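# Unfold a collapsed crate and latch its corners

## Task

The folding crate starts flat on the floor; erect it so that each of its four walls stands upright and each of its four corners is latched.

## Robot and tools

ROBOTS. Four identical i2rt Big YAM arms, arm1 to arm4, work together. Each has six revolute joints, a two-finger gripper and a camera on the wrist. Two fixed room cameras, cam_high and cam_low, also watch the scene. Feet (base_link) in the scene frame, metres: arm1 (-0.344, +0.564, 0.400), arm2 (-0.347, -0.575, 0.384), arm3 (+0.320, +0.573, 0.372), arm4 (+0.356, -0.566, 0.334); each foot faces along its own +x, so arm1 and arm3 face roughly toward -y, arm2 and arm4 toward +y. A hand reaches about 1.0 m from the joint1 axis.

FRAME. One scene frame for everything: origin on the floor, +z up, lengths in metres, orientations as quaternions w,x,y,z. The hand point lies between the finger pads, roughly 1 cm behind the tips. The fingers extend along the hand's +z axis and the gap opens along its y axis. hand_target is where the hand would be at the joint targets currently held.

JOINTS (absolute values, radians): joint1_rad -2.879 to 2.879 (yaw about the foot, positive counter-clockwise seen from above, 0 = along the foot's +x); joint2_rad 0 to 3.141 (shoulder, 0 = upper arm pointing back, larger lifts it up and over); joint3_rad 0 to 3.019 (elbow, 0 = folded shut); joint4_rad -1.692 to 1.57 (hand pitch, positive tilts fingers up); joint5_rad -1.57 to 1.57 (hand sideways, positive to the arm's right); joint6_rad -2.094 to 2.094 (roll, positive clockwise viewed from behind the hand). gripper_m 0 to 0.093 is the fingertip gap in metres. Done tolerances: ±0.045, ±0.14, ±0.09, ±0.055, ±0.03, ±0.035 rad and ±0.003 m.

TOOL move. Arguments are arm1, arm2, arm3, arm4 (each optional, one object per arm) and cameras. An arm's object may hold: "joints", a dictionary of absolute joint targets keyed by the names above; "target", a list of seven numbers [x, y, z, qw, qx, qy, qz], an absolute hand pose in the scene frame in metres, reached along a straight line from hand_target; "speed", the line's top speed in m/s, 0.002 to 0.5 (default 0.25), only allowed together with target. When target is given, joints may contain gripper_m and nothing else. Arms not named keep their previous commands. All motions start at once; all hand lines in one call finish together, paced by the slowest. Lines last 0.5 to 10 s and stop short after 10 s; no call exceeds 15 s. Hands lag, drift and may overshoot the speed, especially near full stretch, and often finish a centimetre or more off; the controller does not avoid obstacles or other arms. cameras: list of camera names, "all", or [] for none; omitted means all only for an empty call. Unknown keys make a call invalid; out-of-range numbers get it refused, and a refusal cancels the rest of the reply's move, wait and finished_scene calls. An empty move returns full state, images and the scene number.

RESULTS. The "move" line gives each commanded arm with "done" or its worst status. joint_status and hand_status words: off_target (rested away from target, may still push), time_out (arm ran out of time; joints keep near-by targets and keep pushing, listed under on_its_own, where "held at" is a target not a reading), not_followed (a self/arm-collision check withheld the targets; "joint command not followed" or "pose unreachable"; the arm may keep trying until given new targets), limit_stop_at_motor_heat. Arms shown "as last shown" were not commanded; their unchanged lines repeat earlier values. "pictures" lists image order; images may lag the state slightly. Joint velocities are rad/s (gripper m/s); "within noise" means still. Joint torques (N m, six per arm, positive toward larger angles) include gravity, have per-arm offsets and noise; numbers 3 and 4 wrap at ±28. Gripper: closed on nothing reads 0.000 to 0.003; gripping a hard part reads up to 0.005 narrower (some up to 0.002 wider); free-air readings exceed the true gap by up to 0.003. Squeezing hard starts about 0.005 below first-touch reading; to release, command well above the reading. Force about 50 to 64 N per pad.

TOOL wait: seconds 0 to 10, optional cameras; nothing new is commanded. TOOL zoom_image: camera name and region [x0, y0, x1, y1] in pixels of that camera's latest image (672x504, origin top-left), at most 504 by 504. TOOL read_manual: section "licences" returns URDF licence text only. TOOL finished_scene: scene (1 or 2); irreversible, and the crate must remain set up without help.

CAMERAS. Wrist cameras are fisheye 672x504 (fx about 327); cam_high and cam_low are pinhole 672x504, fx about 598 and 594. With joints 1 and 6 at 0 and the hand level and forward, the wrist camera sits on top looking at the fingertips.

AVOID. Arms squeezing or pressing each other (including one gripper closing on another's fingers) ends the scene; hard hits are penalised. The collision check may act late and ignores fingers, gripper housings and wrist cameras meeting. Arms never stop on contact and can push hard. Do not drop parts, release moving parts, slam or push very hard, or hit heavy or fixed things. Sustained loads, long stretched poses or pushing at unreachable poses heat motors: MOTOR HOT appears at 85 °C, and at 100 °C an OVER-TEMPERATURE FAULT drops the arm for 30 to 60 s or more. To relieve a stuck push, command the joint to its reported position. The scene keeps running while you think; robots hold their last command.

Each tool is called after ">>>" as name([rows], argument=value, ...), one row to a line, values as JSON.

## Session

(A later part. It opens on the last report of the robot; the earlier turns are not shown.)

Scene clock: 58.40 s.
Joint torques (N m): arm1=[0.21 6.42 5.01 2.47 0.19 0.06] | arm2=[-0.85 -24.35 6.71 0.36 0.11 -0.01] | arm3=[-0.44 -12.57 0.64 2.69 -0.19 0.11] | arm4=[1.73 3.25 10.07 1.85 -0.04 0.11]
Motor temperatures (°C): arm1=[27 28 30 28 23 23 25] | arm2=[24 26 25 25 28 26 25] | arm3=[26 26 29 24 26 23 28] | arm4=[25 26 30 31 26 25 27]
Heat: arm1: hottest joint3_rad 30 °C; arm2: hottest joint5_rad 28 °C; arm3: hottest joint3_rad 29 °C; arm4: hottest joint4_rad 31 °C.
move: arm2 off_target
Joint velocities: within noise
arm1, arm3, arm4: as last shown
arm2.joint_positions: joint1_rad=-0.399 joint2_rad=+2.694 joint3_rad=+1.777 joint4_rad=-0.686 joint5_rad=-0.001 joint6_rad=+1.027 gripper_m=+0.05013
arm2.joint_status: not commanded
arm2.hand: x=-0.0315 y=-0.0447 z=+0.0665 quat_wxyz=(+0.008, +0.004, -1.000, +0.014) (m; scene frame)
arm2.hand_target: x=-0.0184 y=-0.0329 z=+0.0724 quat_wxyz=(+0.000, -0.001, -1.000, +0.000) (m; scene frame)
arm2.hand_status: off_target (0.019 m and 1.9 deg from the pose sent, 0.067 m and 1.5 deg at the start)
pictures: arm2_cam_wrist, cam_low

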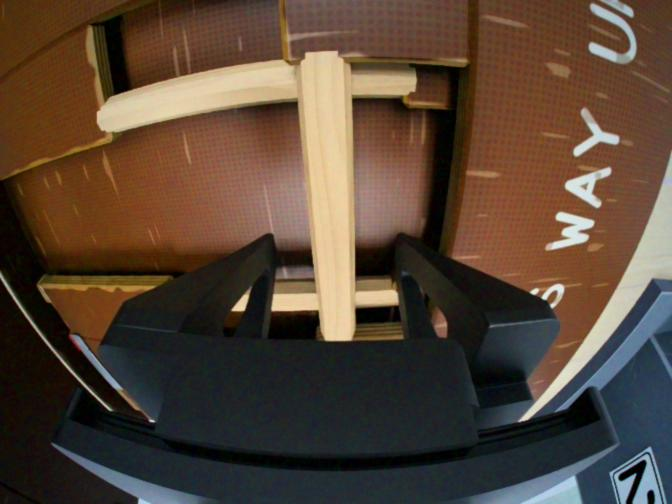

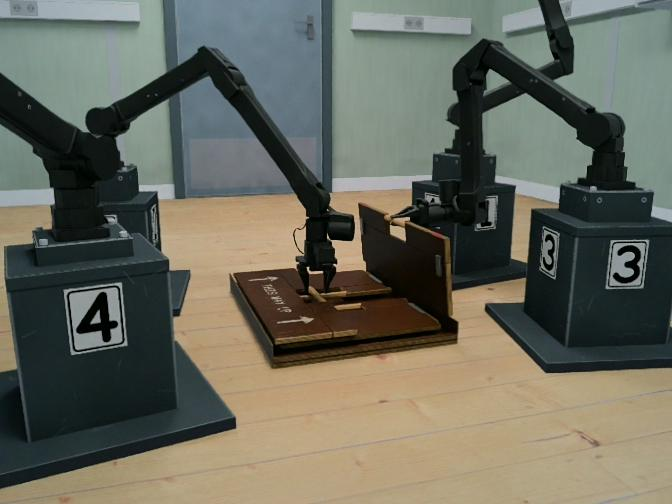

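>>> move(arm2={"target":[-0.018,-0.032,0.059,0,0,1,0],"speed":0.1})

>>> move(arm2={"joints":{"gripper_m":0.005}}, cameras=["cam_low","arm2_cam_wrist"])

Scene clock: 69.40 s.
Joint torques (N m): arm1=[-0.21 6.83 5.15 2.43 0.16 0.05] | arm2=[-0.79 -24.29 6.8 0.65 0.11 -0.02] | arm3=[-1.14 -12.63 0.76 2.73 -0.18 0.1] | arm4=[1.73 3.31 10.07 1.87 -0.04 0.11]
Motor temperatures (°C): arm1=[27 28 30 28 23 23 25] | arm2=[24 27 26 25 28 26 25] | arm3=[26 26 28 24 26 23 28] | arm4=[25 26 30 31 26 25 27]
Heat: arm1: hottest joint3_rad 30 °C; arm2: hottest joint5_rad 28 °C; arm3: hottest joint3_rad 28 °C; arm4: hottest joint4_rad 31 °C.
move: arm2 off_target
Joint velocities: within noise
arm1, arm3, arm4: as last shown
arm2.joint_positions: joint1_rad=-0.399 joint2_rad=+2.717 joint3_rad=+1.799 joint4_rad=-0.686 joint5_rad=-0.001 joint6_rad=+1.027 gripper_m=+0.05013
arm2.joint_status: not commanded
arm2.hand: x=-0.0308 y=-0.0434 z=+0.0576 quat_wxyz=(+0.009, +0.004, -1.000, +0.014) (m; scene frame)
arm2.hand_target: x=-0.0181 y=-0.0322 z=+0.0591 quat_wxyz=(+0.000, +0.000, -1.000, +0.000) (m; scene frame)
arm2.hand_status: off_target (0.017 m and 2.0 deg from the pose sent, 0.020 m and 1.9 deg at the start)
pictures: none

Scene clock: 70.07 s.
Joint torques (N m): arm1=[-0.15 6.77 4.98 2.48 0.16 0.09] | arm2=[-0.79 -23.71 6.8 0.66 0.11 0.05] | arm3=[-0.62 -12.22 0.72 2.74 -0.2 0.13] | arm4=[1.73 3.31 10.07 1.88 -0.04 0.11]
Motor temperatures (°C): arm1=[27 28 30 28 23 23 25] | arm2=[24 27 26 25 28 26 25] | arm3=[26 26 28 24 26 23 28] | arm4=[25 26 30 31 26 25 27]
Heat: arm1: hottest joint3_rad 30 °C; arm2: hottest joint5_rad 28 °C; arm3: hottest joint3_rad 28 °C; arm4: hottest joint4_rad 31 °C.
move: arm2 off_target
Joint velocities: within noise
arm1, arm3, arm4: as last shown
arm2.joint_positions: joint1_rad=-0.398 joint2_rad=+2.717 joint3_rad=+1.799 joint4_rad=-0.686 joint5_rad=+0.001 joint6_rad=+1.019 gripper_m=+0.01658
arm2.joint_status: gripper_m off_target (ended at +0.01662, target +0.00500)
arm2.hand: x=-0.0314 y=-0.0431 z=+0.0576 quat_wxyz=(+0.008, +0.009, -1.000, +0.015) (m; scene frame)
arm2.hand_target: x=-0.0187 y=-0.0318 z=+0.0591 quat_wxyz=(-0.001, +0.002, -1.000, +0.000) (m; scene frame)
arm2.hand_status: not commanded
pictures: arm2_cam_wrist, cam_low

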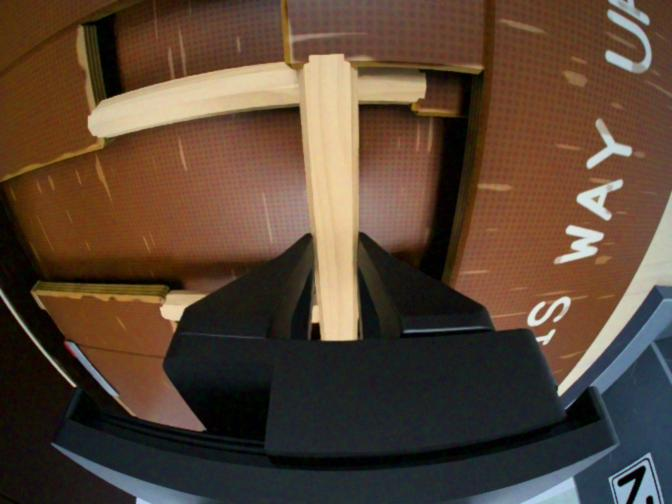

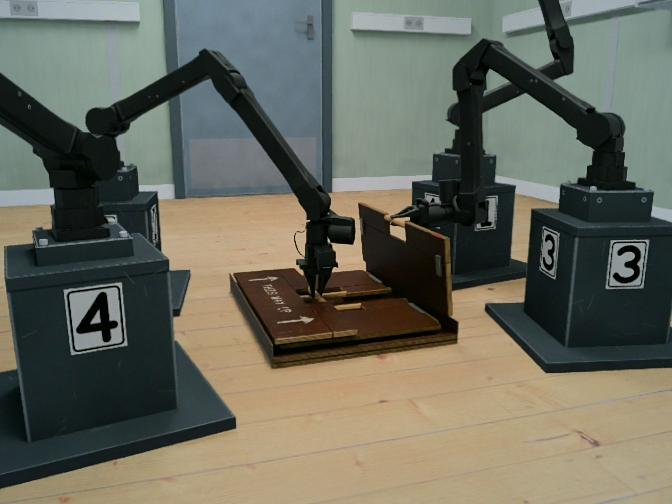

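>>> move(arm2={"target":[-0.02,-0.05,0.136,0,0,0.976,0.216],"speed":0.12})

>>> move(arm2={"target":[-0.022,-0.097,0.2,0,0,0.906,0.423],"speed":0.12})

>>> move(arm2={"target":[-0.024,-0.165,0.237,0,0,0.793,0.609],"speed":0.12})

>>> move(arm2={"target":[-0.024,-0.206,0.242,0,0,0.712,0.702],"speed":0.1}, cameras=["all"])

Scene clock: 74.37 s.
Joint torques (N m): arm1=[-0.15 7.24 5.01 2.54 0.18 0.06] | arm2=[-1.14 -24.12 3.36 1.57 -0.5 0.02] | arm3=[-0.79 -12.45 0.7 2.63 -0.21 0.11] | arm4=[1.73 3.31 10.09 1.85 -0.04 0.11]
Motor temperatures (°C): arm1=[27 28 30 28 23 23 25] | arm2=[24 28 26 25 28 26 25] | arm3=[26 26 28 24 26 23 28] | arm4=[25 26 31 31 26 25 27]
Heat: arm1: hottest joint3_rad 30 °C; arm2: hottest joint2_rad 28 °C; arm3: hottest joint3_rad 28 °C; arm4: hottest joint3_rad 31 °C.
move: arm2 off_target
Joint velocities: within noise
arm1, arm3, arm4: as last shown
arm2.joint_positions: joint1_rad=-0.473 joint2_rad=+2.481 joint3_rad=+1.364 joint4_rad=-0.131 joint5_rad=-0.233 joint6_rad=+0.984 gripper_m=+0.01654
arm2.joint_status: not commanded
arm2.hand: x=-0.0315 y=-0.0541 z=+0.1197 quat_wxyz=(+0.004, +0.008, -0.980, -0.197) (m; scene frame)
arm2.hand_target: x=-0.0206 y=-0.0490 z=+0.1351 quat_wxyz=(-0.003, +0.001, -0.977, -0.214) (m; scene frame)
arm2.hand_status: off_target (0.020 m and 2.5 deg from the pose sent, 0.080 m and 26.7 deg at the start)
pictures: none

Scene clock: 76.90 s.
Joint torques (N m): arm1=[0.15 6.89 5.19 2.45 0.18 0.06] | arm2=[-0.91 -20.48 2.47 1.96 -0.53 0.11] | arm3=[-0.15 -12.45 0.66 2.71 -0.2 0.11] | arm4=[1.73 3.25 10.09 1.85 -0.04 0.11]
Motor temperatures (°C): arm1=[27 28 30 28 23 23 25] | arm2=[24 28 25 25 28 26 25] | arm3=[26 26 28 24 26 23 28] | arm4=[25 26 31 31 26 25 27]
Heat: arm1: hottest joint3_rad 30 °C; arm2: hottest joint2_rad 28 °C; arm3: hottest joint3_rad 28 °C; arm4: hottest joint3_rad 31 °C.
move: arm2 off_target
Joint velocities: within noise
arm1, arm3, arm4: as last shown
arm2.joint_positions: joint1_rad=-0.606 joint2_rad=+2.360 joint3_rad=+1.018 joint4_rad=+0.455 joint5_rad=-0.544 joint6_rad=+1.015 gripper_m=+0.01653
arm2.joint_status: not commanded
arm2.hand: x=-0.0300 y=-0.0975 z=+0.1887 quat_wxyz=(+0.006, +0.005, -0.912, -0.410) (m; scene frame)
arm2.hand_target: x=-0.0220 y=-0.0957 z=+0.2003 quat_wxyz=(+0.000, -0.001, -0.906, -0.424) (m; scene frame)
arm2.hand_status: off_target (0.014 m and 1.9 deg from the pose sent, 0.092 m and 27.4 deg at the start)
pictures: none

Scene clock: 79.60 s.
Joint torques (N m): arm1=[-0.38 6.53 5.22 2.55 0.17 0.1] | arm2=[-0.79 -16.91 1.48 2.63 -0.16 0.08] | arm3=[-0.85 -12.51 0.87 2.62 -0.21 0.11] | arm4=[1.73 3.31 10.09 1.87 -0.04 0.11]
Motor temperatures (°C): arm1=[27 28 30 28 23 23 25] | arm2=[24 28 25 25 28 26 25] | arm3=[26 26 28 24 26 23 28] | arm4=[25 26 31 31 26 25 27]
Heat: arm1: hottest joint3_rad 30 °C; arm2: hottest joint2_rad 28 °C; arm3: hottest joint3_rad 28 °C; arm4: hottest joint3_rad 31 °C.
move: arm2 done
Joint velocities: within noise
arm1.joint_positions: joint1_rad=-0.585 joint2_rad=+0.467 joint3_rad=+1.640 joint4_rad=-1.554 joint5_rad=+0.191 joint6_rad=-0.040 gripper_m=+0.09396
arm1.joint_status: not commanded
arm1.hand: x=-0.4062 y=+0.4986 z=+1.0234 quat_wxyz=(-0.233, -0.706, -0.424, +0.517) (m; scene frame)
arm1.hand_target: x=-0.4048 y=+0.5020 z=+1.0297 quat_wxyz=(-0.238, -0.702, -0.420, +0.523) (m; scene frame)
arm1.hand_status: not commanded
arm2.joint_positions: joint1_rad=-0.790 joint2_rad=+2.479 joint3_rad=+0.838 joint4_rad=+1.193 joint5_rad=-0.880 joint6_rad=+1.231 gripper_m=+0.01654
arm2.joint_status: not commanded
arm2.hand: x=-0.0254 y=-0.1666 z=+0.2329 quat_wxyz=(+0.005, -0.004, -0.799, -0.602) (m; scene frame)
arm2.hand_target: x=-0.0184 y=-0.1665 z=+0.2381 quat_wxyz=(-0.004, -0.005, -0.792, -0.610) (m; scene frame)
arm2.hand_status: done (0.005 m and 1.3 deg from the pose sent, 0.083 m and 26.6 deg at the start)
arm3: as last shown
arm4.joint_positions: joint1_rad=+0.790 joint2_rad=+0.548 joint3_rad=+1.366 joint4_rad=-1.267 joint5_rad=+0.241 joint6_rad=-0.097 gripper_m=+0.09396
arm4.joint_status: not commanded
arm4.hand: x=+0.1989 y=-0.4149 z=+0.8936 quat_wxyz=(-0.270, +0.802, -0.260, -0.465) (m; scene frame)
arm4.hand_target: x=+0.2019 y=-0.4169 z=+0.9028 quat_wxyz=(-0.272, +0.796, -0.260, -0.474) (m; scene frame)
arm4.hand_status: not commanded
pictures: none

Scene clock: 81.37 s.
Joint torques (N m): arm1=[-0.15 6.83 5.14 2.45 0.15 0.1] | arm2=[-0.73 -16.21 0.43 2.39 -0.33 -0.06] | arm3=[-0.91 -12.92 0.76 2.7 -0.18 0.11] | arm4=[1.73 3.31 10.09 1.85 -0.04 0.11]
Motor temperatures (°C): arm1=[27 28 30 28 23 23 25] | arm2=[24 28 25 25 28 26 25] | arm3=[26 26 28 24 26 23 28] | arm4=[25 26 31 31 26 25 27]
Heat: arm1: hottest joint3_rad 30 °C; arm2: hottest joint2_rad 28 °C; arm3: hottest joint3_rad 28 °C; arm4: hottest joint3_rad 31 °C.
move: arm2 off_target
Joint velocities: within noise
arm1, arm3, arm4: as last shown
arm2.joint_positions: joint1_rad=-0.885 joint2_rad=+2.598 joint3_rad=+0.847 joint4_rad=+1.526 joint5_rad=-1.047 joint6_rad=+1.397 gripper_m=+0.01654
arm2.joint_status: not commanded
arm2.hand: x=-0.0241 y=-0.2015 z=+0.2410 quat_wxyz=(+0.019, +0.006, -0.745, -0.666) (m; scene frame)
arm2.hand_target: x=-0.0224 y=-0.2044 z=+0.2427 quat_wxyz=(+0.014, +0.009, -0.741, -0.671) (m; scene frame)
arm2.hand_status: off_target (0.005 m and 6.0 deg from the pose sent, 0.040 m and 15.2 deg at the start; a joint's target at an end of its range on 29 of 53 steps)
pictures: arm1_cam_wrist, arm2_cam_wrist, arm3_cam_wrist, arm4_cam_wrist, cam_high, cam_low

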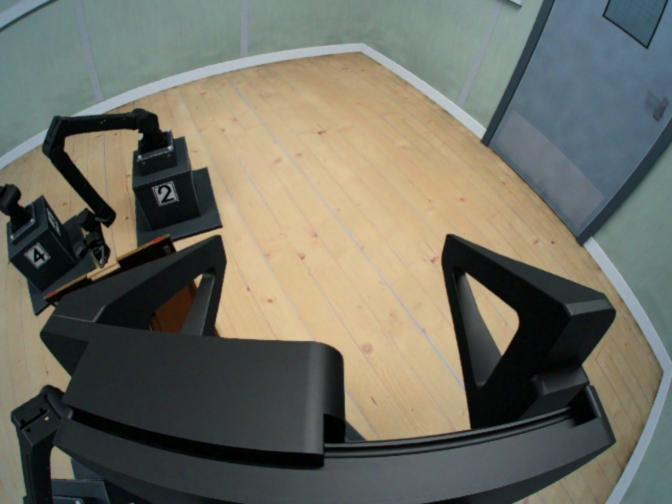

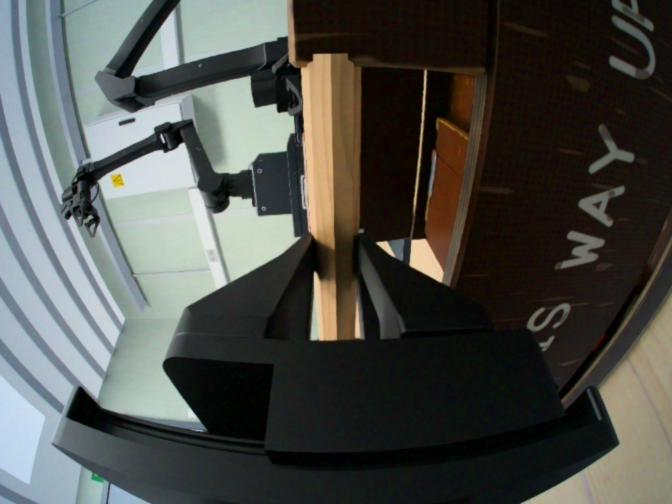

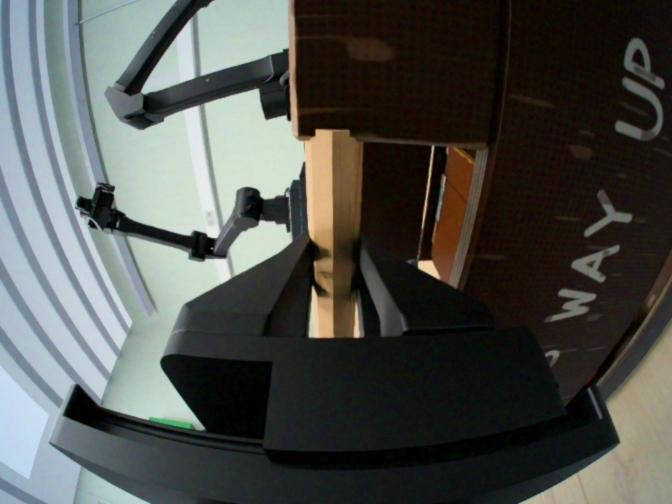

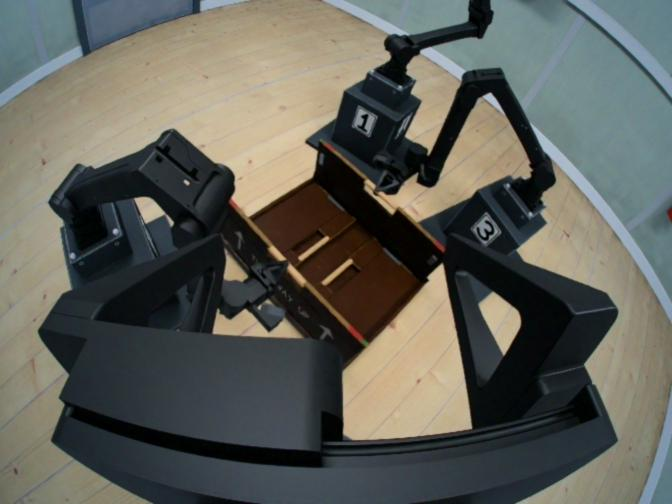

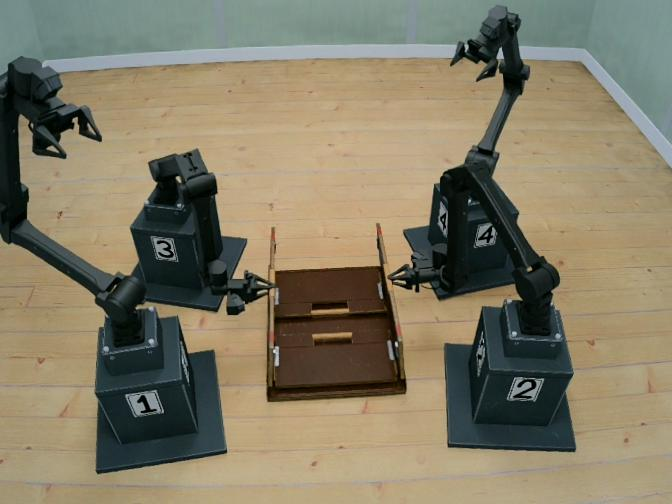

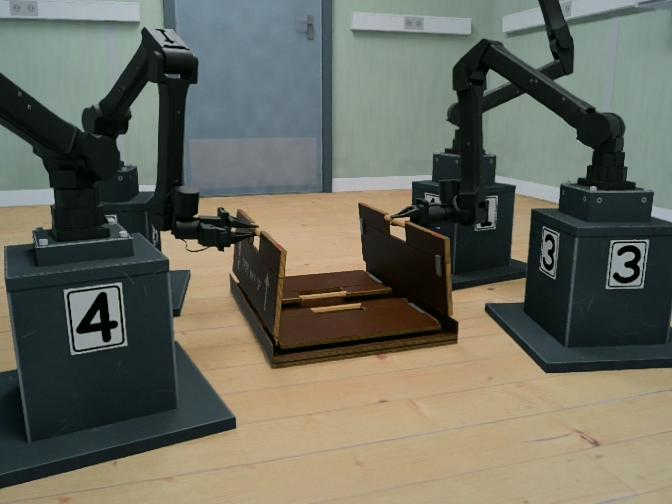

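>>> zoom_image(camera="cam_high", region=[257, 217, 417, 407])

>>> zoom_image(camera="arm4_cam_wrist", region=[220, 130, 460, 370])

>>> zoom_image(camera="cam_low", region=[220, 190, 470, 370])

Scaled by 2.653 from the camera's 672x504 image, which has a finer 960x720 frame.

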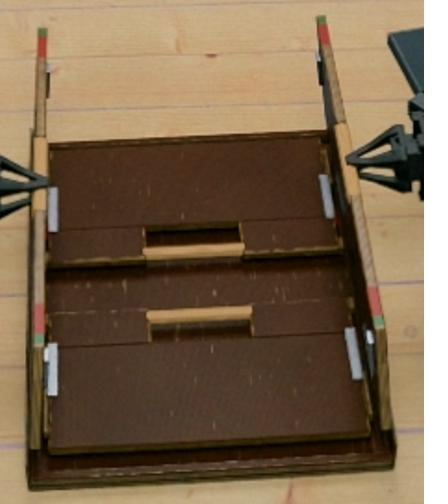

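Scaled by 2.100 from the camera's 672x504 image, which has a finer 960x720 frame.

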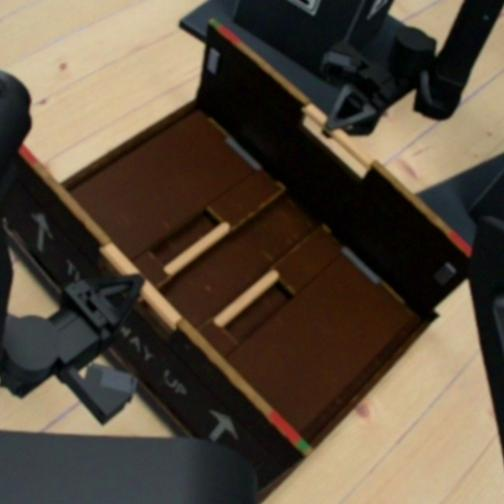

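Scaled by 2.016 from the camera's 672x504 image, which has a finer 960x720 frame.

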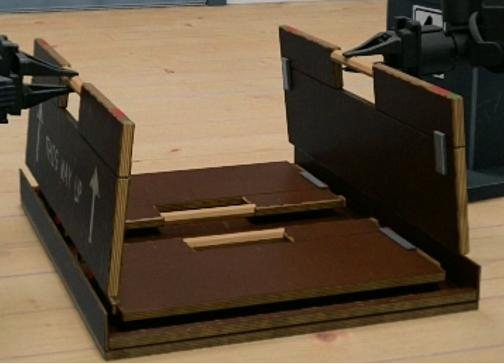

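>>> move(arm4={"target":[-0.03,-0.012,0.2,-0.153,0.69,-0.69,0.153],"speed":0.3,"joints":{"gripper_m":0.05}}, cameras=["arm4_cam_wrist","cam_low","cam_high"])

Scene clock: 96.07 s.
Joint torques (N m): arm1=[0.15 6.42 5.01 2.5 0.17 0.05] | arm2=[-0.79 -16.26 0.42 2.39 -0.33 -0.05] | arm3=[-0.5 -12.81 0.69 2.63 -0.22 0.12] | arm4=[0.97 -23.36 12.37 -1.18 0.04 0.34]
Motor temperatures (°C): arm1=[27 28 30 28 23 23 25] | arm2=[24 28 25 25 28 26 26] | arm3=[26 25 28 24 26 23 28] | arm4=[25 26 31 31 26 25 27]
Heat: arm1: hottest joint3_rad 30 °C; arm2: hottest joint2_rad 28 °C; arm3: hottest joint3_rad 28 °C; arm4: hottest joint3_rad 31 °C.
move: arm4 off_target
Joint velocities: within noise
arm1, arm2: as last shown
arm2.hand_target: x=-0.0224 y=-0.2043 z=+0.2427 quat_wxyz=(+0.014, +0.009, -0.741, -0.671) (m; scene frame)
arm3.joint_positions: joint1_rad=-0.827 joint2_rad=+2.573 joint3_rad=+0.940 joint4_rad=+1.563 joint5_rad=-1.041 joint6_rad=+1.486 gripper_m=+0.01643
arm3.joint_status: not commanded
arm3.hand: x=-0.0487 y=+0.1844 z=+0.2548 quat_wxyz=(-0.694, -0.719, -0.008, +0.007) (m; scene frame)
arm3.hand_target: x=-0.0416 y=+0.1890 z=+0.2377 quat_wxyz=(-0.691, -0.723, +0.002, -0.006) (m; scene frame)
arm3.hand_status: not commanded
arm4.joint_positions: joint1_rad=+0.481 joint2_rad=+2.630 joint3_rad=+2.207 joint4_rad=-1.442 joint5_rad=+0.324 joint6_rad=+0.723 gripper_m=+0.05007
arm4.joint_status: all done
arm4.hand: x=-0.0229 y=-0.0177 z=+0.2058 quat_wxyz=(-0.148, +0.695, -0.686, +0.157) (m; scene frame)
arm4.hand_target: x=-0.0249 y=-0.0120 z=+0.1964 quat_wxyz=(-0.147, +0.687, -0.694, +0.155) (m; scene frame)
arm4.hand_status: off_target (0.011 m and 1.1 deg from the pose sent, 0.834 m and 90.6 deg at the start)
pictures: arm4_cam_wrist, cam_high, cam_low

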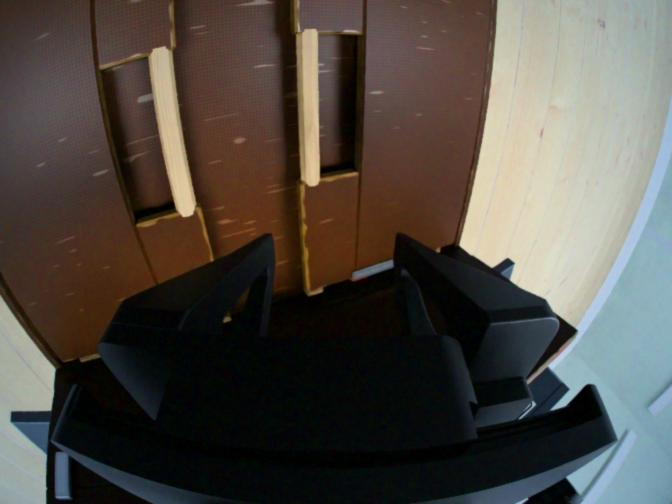

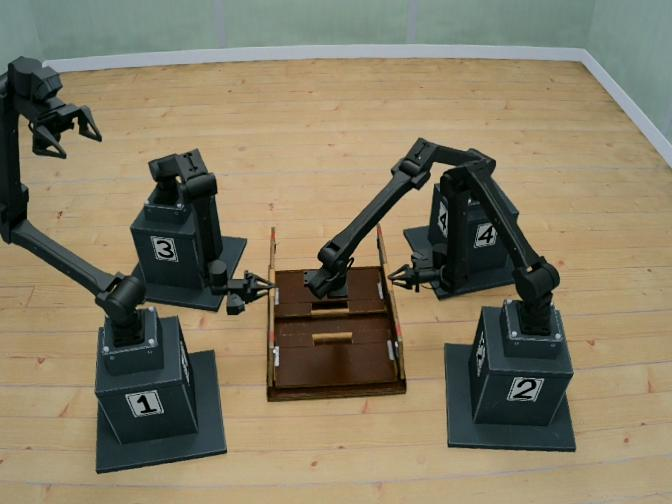

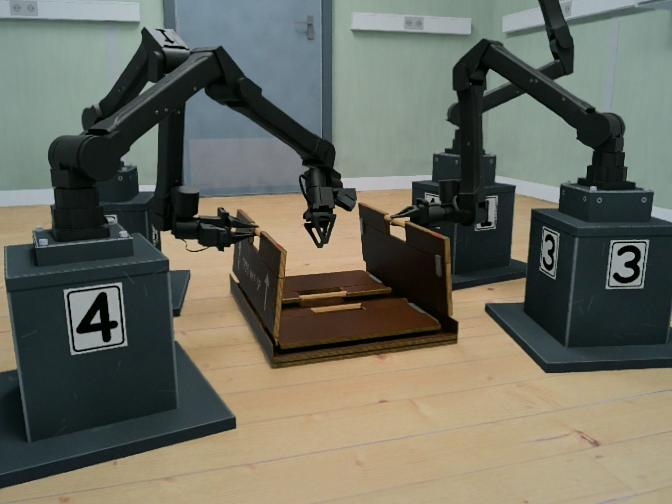

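>>> move(arm4={"target":[0.007,0.004,0.082,-0.153,0.69,-0.69,0.153],"speed":0.15}, cameras=["arm4_cam_wrist","cam_low"])

>>> zoom_image(camera="cam_low", region=[270, 220, 430, 370])

Scene clock: 100.17 s.
Joint torques (N m): arm1=[-0.38 6.53 5.16 2.55 0.17 0.07] | arm2=[-0.85 -16.26 0.43 2.39 -0.34 -0.05] | arm3=[-0.67 -12.86 0.75 2.66 -0.19 0.11] | arm4=[1.67 -24 11.23 -0.61 0.24 -0.06]
Motor temperatures (°C): arm1=[27 28 30 28 23 23 25] | arm2=[24 28 25 25 28 26 26] | arm3=[26 25 28 24 26 23 28] | arm4=[25 26 31 31 26 25 27]
Heat: arm1: hottest joint3_rad 30 °C; arm2: hottest joint2_rad 28 °C; arm3: hottest joint3_rad 28 °C; arm4: hottest joint3_rad 31 °C.
move: arm4 off_target
Joint velocities: within noise
arm1, arm2, arm3: as last shown
arm4.joint_positions: joint1_rad=+0.436 joint2_rad=+2.812 joint3_rad=+2.238 joint4_rad=-1.284 joint5_rad=+0.344 joint6_rad=+0.705 gripper_m=+0.05007
arm4.joint_status: not commanded
arm4.hand: x=+0.0099 y=-0.0067 z=+0.0875 quat_wxyz=(-0.153, +0.686, -0.693, +0.159) (m; scene frame)
arm4.hand_target: x=+0.0056 y=+0.0013 z=+0.0823 quat_wxyz=(-0.153, +0.692, -0.689, +0.151) (m; scene frame)
arm4.hand_status: off_target (0.012 m and 0.9 deg from the pose sent, 0.129 m and 1.1 deg at the start)
pictures: arm4_cam_wrist, cam_low

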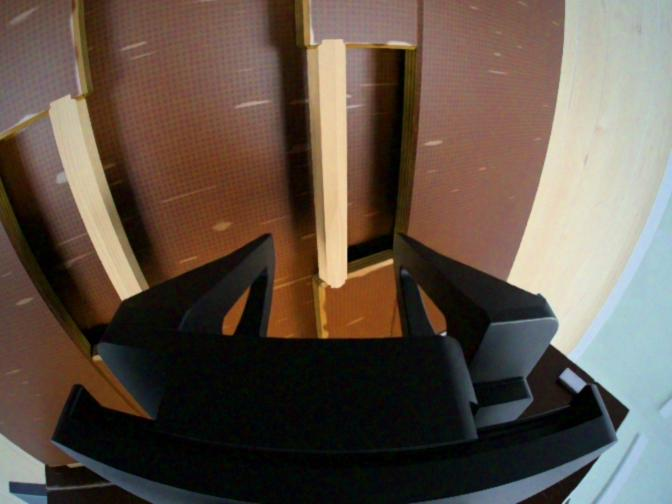

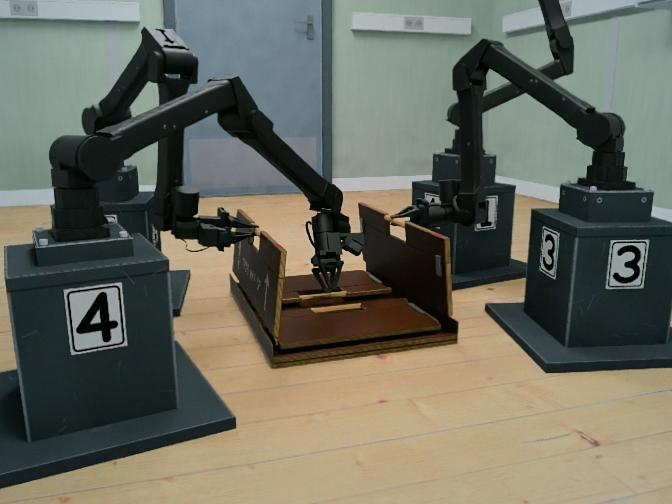

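Scaled by 3.150 from the camera's 672x504 image, which has a finer 960x720 frame.

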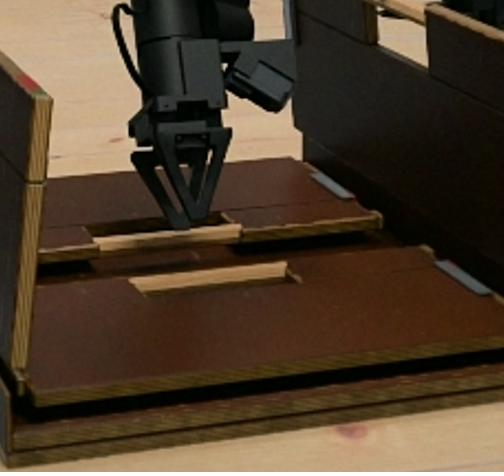

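>>> move(arm4={"target":[0.026,0.013,0.042,-0.153,0.69,-0.69,0.153],"speed":0.1}, cameras=["arm4_cam_wrist","cam_low"])

>>> zoom_image(camera="cam_low", region=[270, 220, 430, 370])

Scene clock: 104.17 s.
Joint torques (N m): arm1=[0.32 7.18 5.19 2.67 0.19 0.09] | arm2=[-0.79 -16.21 0.44 2.37 -0.34 -0.05] | arm3=[-0.67 -12.81 0.76 2.62 -0.2 0.11] | arm4=[1.61 -23.88 11.18 -0.68 0.24 -0.07]
Motor temperatures (°C): arm1=[27 28 30 28 23 23 25] | arm2=[24 28 25 25 28 26 26] | arm3=[26 25 28 24 26 23 28] | arm4=[25 26 31 31 26 25 27]
Heat: arm1: hottest joint3_rad 30 °C; arm2: hottest joint2_rad 28 °C; arm3: hottest joint3_rad 28 °C; arm4: hottest joint3_rad 31 °C.
move: arm4 off_target
Joint velocities: within noise
arm1, arm2, arm3: as last shown
arm4.joint_positions: joint1_rad=+0.402 joint2_rad=+2.886 joint3_rad=+2.287 joint4_rad=-1.243 joint5_rad=+0.352 joint6_rad=+0.676 gripper_m=+0.05007
arm4.joint_status: not commanded
arm4.hand: x=+0.0289 y=+0.0070 z=+0.0509 quat_wxyz=(-0.153, +0.684, -0.696, +0.156) (m; scene frame)
arm4.hand_target: x=+0.0272 y=+0.0129 z=+0.0427 quat_wxyz=(-0.153, +0.690, -0.691, +0.152) (m; scene frame)
arm4.hand_status: off_target (0.011 m and 1.0 deg from the pose sent, 0.052 m and 0.9 deg at the start)
pictures: arm4_cam_wrist, cam_low

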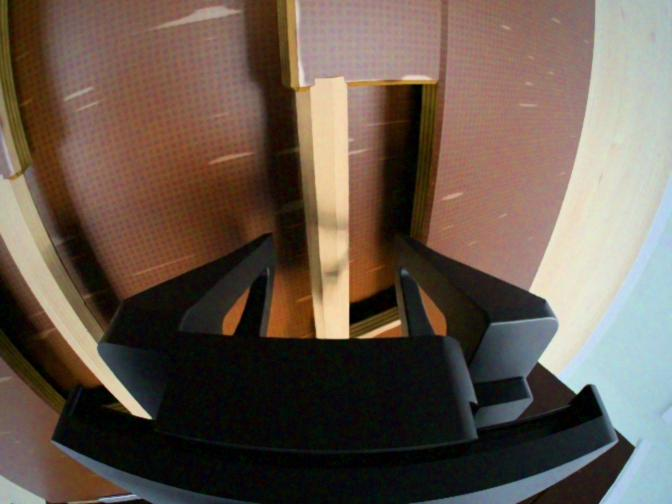

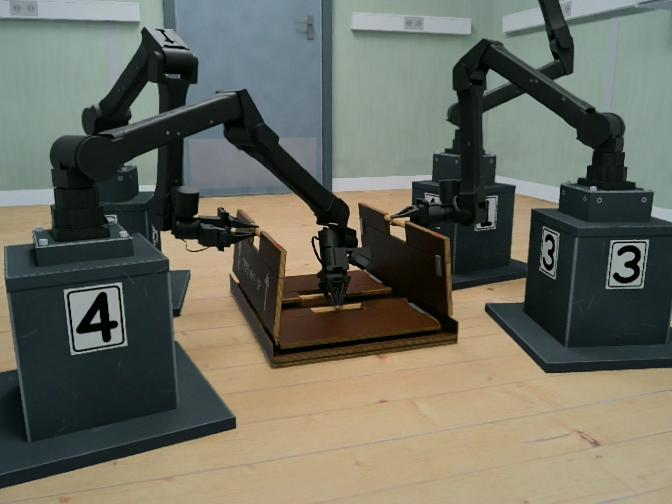

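Scaled by 3.150 from the camera's 672x504 image, which has a finer 960x720 frame.

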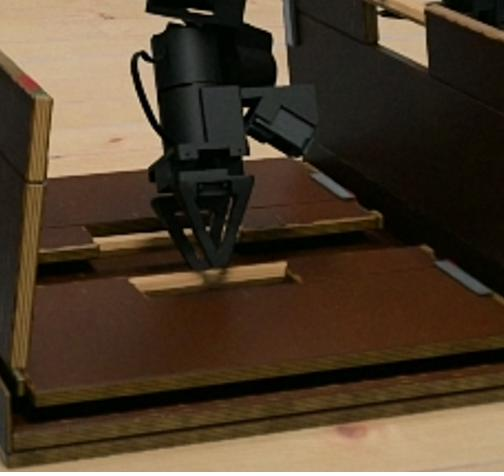

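>>> move(arm4={"target":[0.029,0.013,0.028,-0.153,0.69,-0.69,0.153],"speed":0.1})

>>> move(arm4={"joints":{"gripper_m":0.005}}, cameras=["arm4_cam_wrist","cam_low"])

>>> zoom_image(camera="cam_low", region=[270, 220, 430, 370])

Scene clock: 106.67 s.
Joint torques (N m): arm1=[-0.15 7 4.98 2.55 0.17 0.06] | arm2=[-0.79 -16.26 0.42 2.39 -0.34 -0.05] | arm3=[-0.85 -12.57 0.7 2.69 -0.17 0.14] | arm4=[1.44 -23.24 11.25 -0.46 0.25 -0.07]
Motor temperatures (°C): arm1=[27 28 30 28 23 23 25] | arm2=[24 28 25 25 28 26 26] | arm3=[26 25 28 24 26 23 28] | arm4=[25 26 31 31 26 25 27]
Heat: arm1: hottest joint3_rad 30 °C; arm2: hottest joint2_rad 28 °C; arm3: hottest joint3_rad 28 °C; arm4: hottest joint3_rad 31 °C.
move: arm4 off_target
Joint velocities: within noise
arm1, arm2, arm3: as last shown
arm4.joint_positions: joint1_rad=+0.399 joint2_rad=+2.911 joint3_rad=+2.305 joint4_rad=-1.236 joint5_rad=+0.353 joint6_rad=+0.670 gripper_m=+0.05007
arm4.joint_status: not commanded
arm4.hand: x=+0.0312 y=+0.0076 z=+0.0396 quat_wxyz=(-0.153, +0.685, -0.695, +0.157) (m; scene frame)
arm4.hand_target: x=+0.0311 y=+0.0135 z=+0.0284 quat_wxyz=(-0.153, +0.690, -0.691, +0.153) (m; scene frame)
arm4.hand_status: off_target (0.013 m and 0.9 deg from the pose sent, 0.024 m and 1.0 deg at the start)
pictures: none

Scene clock: 107.33 s.
Joint torques (N m): arm1=[-0.09 6.48 5.11 2.52 0.17 0.11] | arm2=[-0.79 -16.26 0.43 2.39 -0.34 -0.06] | arm3=[-0.79 -12.69 0.57 2.62 -0.2 0.1] | arm4=[1.44 -23.41 11.22 -0.46 0.19 0.06]
Motor temperatures (°C): arm1=[27 28 30 28 23 23 25] | arm2=[24 28 25 25 28 26 26] | arm3=[26 25 28 24 26 23 28] | arm4=[25 26 32 31 26 25 27]
Heat: arm1: hottest joint3_rad 30 °C; arm2: hottest joint2_rad 28 °C; arm3: hottest joint3_rad 28 °C; arm4: hottest joint3_rad 32 °C.
move: arm4 off_target
Joint velocities: within noise
arm1, arm2, arm3: as last shown
arm4.joint_positions: joint1_rad=+0.399 joint2_rad=+2.911 joint3_rad=+2.305 joint4_rad=-1.236 joint5_rad=+0.355 joint6_rad=+0.659 gripper_m=+0.01602
arm4.joint_status: gripper_m off_target (ended at +0.01605, target +0.00500)
arm4.hand: x=+0.0314 y=+0.0078 z=+0.0397 quat_wxyz=(-0.153, +0.689, -0.691, +0.158) (m; scene frame)
arm4.hand_target: x=+0.0311 y=+0.0135 z=+0.0284 quat_wxyz=(-0.153, +0.690, -0.691, +0.153) (m; scene frame)
arm4.hand_status: not commanded
pictures: arm4_cam_wrist, cam_low

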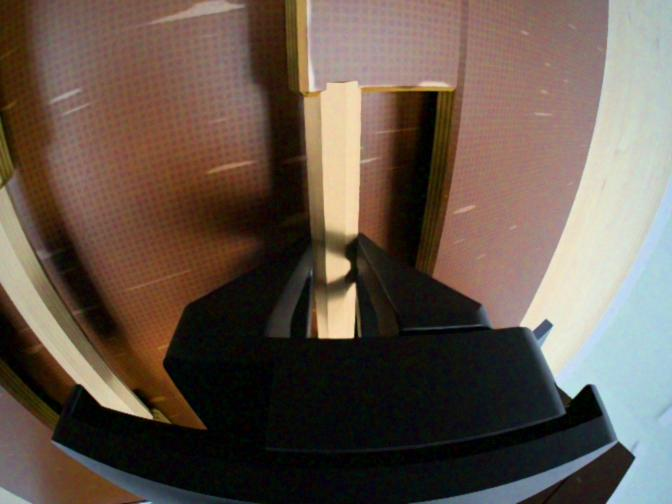

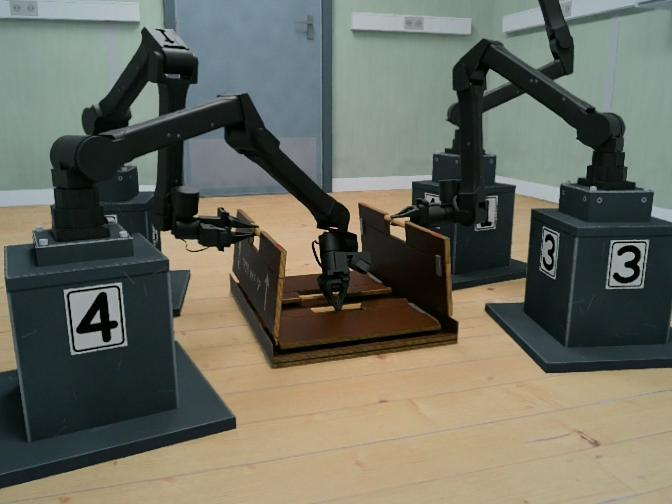

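Scaled by 3.150 from the camera's 672x504 image, which has a finer 960x720 frame.

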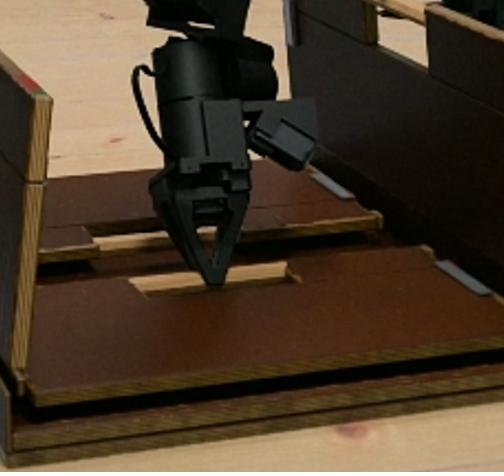

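>>> move(arm4={"target":[0.050,0.012,0.124,0,0.7071,-0.7071,0],"speed":0.12})

>>> move(arm4={"target":[0.104,0.012,0.194,0.153,0.69,-0.69,-0.153],"speed":0.12}, cameras=["cam_high","cam_low","arm4_cam_wrist"])

Scene clock: 112.63 s.
Joint torques (N m): arm1=[-0.21 6.53 5.2 2.61 0.17 0.07] | arm2=[-0.32 -16.21 0.39 2.19 -0.26 -0.06] | arm3=[-0.73 -12.28 0.77 2.66 -0.05 0.07] | arm4=[0.32 -31.62 4.19 -2.89 -0.64 -0.04]
Motor temperatures (°C): arm1=[27 28 30 28 23 23 24] | arm2=[24 28 25 25 28 26 26] | arm3=[26 25 27 24 26 23 28] | arm4=[25 27 31 31 26 25 27]
Heat: arm1: hottest joint3_rad 30 °C; arm2: hottest joint2_rad 28 °C; arm3: hottest gripper 28 °C; arm4: hottest joint3_rad 31 °C.
move: arm4 off_target
Joint velocities: within noise
arm1: as last shown
arm2.joint_positions: joint1_rad=-0.890 joint2_rad=+2.598 joint3_rad=+0.843 joint4_rad=+1.530 joint5_rad=-1.050 joint6_rad=+1.397 gripper_m=+0.01654
arm2.joint_status: not commanded
arm2.hand: x=-0.0244 y=-0.2039 z=+0.2414 quat_wxyz=(+0.018, +0.005, -0.745, -0.667) (m; scene frame)
arm2.hand_target: x=-0.0245 y=-0.2051 z=+0.2423 quat_wxyz=(+0.016, +0.008, -0.742, -0.670) (m; scene frame)
arm2.hand_status: not commanded
arm3.joint_positions: joint1_rad=-0.830 joint2_rad=+2.573 joint3_rad=+0.940 joint4_rad=+1.566 joint5_rad=-1.046 joint6_rad=+1.487 gripper_m=+0.01643
arm3.joint_status: not commanded
arm3.hand: x=-0.0491 y=+0.1855 z=+0.2553 quat_wxyz=(-0.695, -0.719, -0.009, +0.007) (m; scene frame)
arm3.hand_target: x=-0.0419 y=+0.1893 z=+0.2381 quat_wxyz=(-0.691, -0.722, +0.001, -0.006) (m; scene frame)
arm3.hand_status: not commanded
arm4.joint_positions: joint1_rad=+0.310 joint2_rad=+2.625 joint3_rad=+1.836 joint4_rad=-0.767 joint5_rad=+0.025 joint6_rad=+0.499 gripper_m=+0.01616
arm4.joint_status: not commanded
arm4.hand: x=+0.0347 y=+0.0071 z=+0.0737 quat_wxyz=(-0.014, +0.713, -0.701, -0.004) (m; scene frame)
arm4.hand_target: x=+0.0433 y=+0.0098 z=+0.1191 quat_wxyz=(-0.004, +0.711, -0.703, +0.000) (m; scene frame)
arm4.hand_status: off_target (0.053 m and 2.0 deg from the pose sent, 0.086 m and 25.4 deg at the start)
pictures: none

Scene clock: 115.03 s.
Joint torques (N m): arm1=[0.21 6.53 5.19 2.36 0.16 0.03] | arm2=[2.84 -16.21 0.49 2.19 -0.24 -0.06] | arm3=[-2.2 -12.81 0.73 2.13 0.43 0.04] | arm4=[-3.43 -35.43 1.54 -4.04 -1.26 -0.17]
Motor temperatures (°C): arm1=[27 28 30 28 23 23 24] | arm2=[24 28 25 25 28 26 26] | arm3=[26 26 27 24 26 23 28] | arm4=[25 28 31 31 26 25 27]
Heat: arm1: hottest joint3_rad 30 °C; arm2: hottest joint2_rad 28 °C; arm3: hottest gripper 28 °C; arm4: hottest joint3_rad 31 °C.
move: arm4 off_target
Joint velocities: within noise
arm1.joint_positions: joint1_rad=-0.585 joint2_rad=+0.467 joint3_rad=+1.640 joint4_rad=-1.554 joint5_rad=+0.191 joint6_rad=-0.040 gripper_m=+0.09396
arm1.joint_status: not commanded
arm1.hand: x=-0.4062 y=+0.4986 z=+1.0234 quat_wxyz=(-0.233, -0.706, -0.424, +0.517) (m; scene frame)
arm1.hand_target: x=-0.4048 y=+0.5020 z=+1.0297 quat_wxyz=(-0.238, -0.702, -0.420, +0.523) (m; scene frame)
arm1.hand_status: not commanded
arm2.joint_positions: joint1_rad=-0.927 joint2_rad=+2.598 joint3_rad=+0.841 joint4_rad=+1.530 joint5_rad=-1.050 joint6_rad=+1.397 gripper_m=+0.01655
arm2.joint_status: not commanded
arm2.hand: x=-0.0115 y=-0.2163 z=+0.2413 quat_wxyz=(+0.007, -0.009, -0.745, -0.667) (m; scene frame)
arm2.hand_target: x=-0.0238 y=-0.2054 z=+0.2426 quat_wxyz=(+0.015, +0.008, -0.742, -0.670) (m; scene frame)
arm2.hand_status: not commanded
arm3.joint_positions: joint1_rad=-0.802 joint2_rad=+2.576 joint3_rad=+0.940 joint4_rad=+1.577 joint5_rad=-1.067 joint6_rad=+1.492 gripper_m=+0.01643
arm3.joint_status: not commanded
arm3.hand: x=-0.0340 y=+0.1759 z=+0.2558 quat_wxyz=(-0.697, -0.717, -0.027, -0.009) (m; scene frame)
arm3.hand_target: x=-0.0364 y=+0.1855 z=+0.2380 quat_wxyz=(-0.691, -0.722, -0.005, -0.012) (m; scene frame)
arm3.hand_status: not commanded
arm4.joint_positions: joint1_rad=+0.185 joint2_rad=+2.542 joint3_rad=+1.596 joint4_rad=-0.473 joint5_rad=-0.383 joint6_rad=+0.387 gripper_m=+0.01604
arm4.joint_status: not commanded
arm4.hand: x=+0.0546 y=-0.0070 z=+0.0799 quat_wxyz=(+0.146, +0.704, -0.680, -0.142) (m; scene frame)
arm4.hand_target: x=+0.0880 y=+0.0116 z=+0.1570 quat_wxyz=(+0.152, +0.687, -0.694, -0.155) (m; scene frame)
arm4.hand_status: off_target (0.126 m and 2.4 deg from the pose sent, 0.139 m and 25.9 deg at the start; pose on its path clipped on 34 of 72 steps)
pictures: arm4_cam_wrist, cam_high, cam_low

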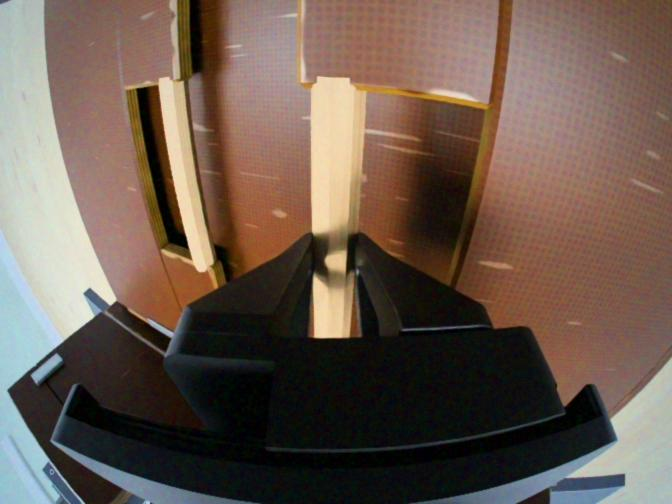

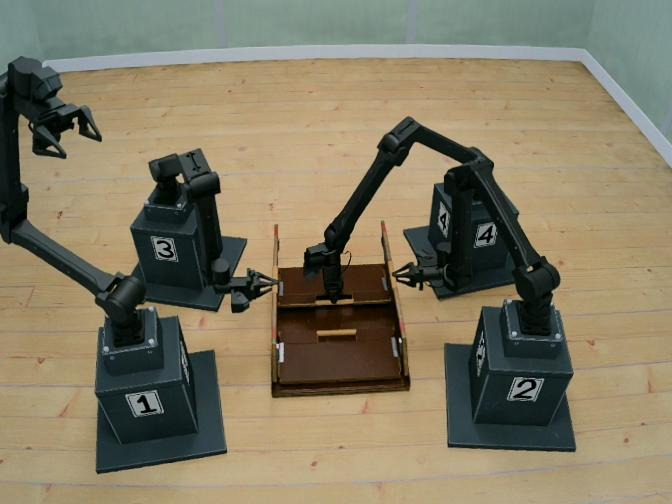

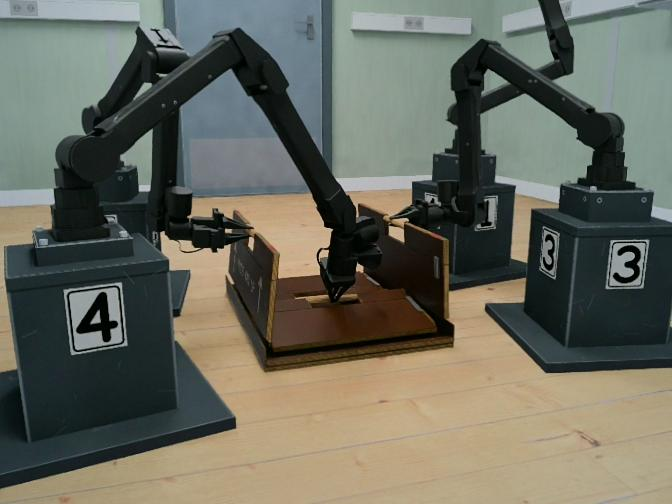

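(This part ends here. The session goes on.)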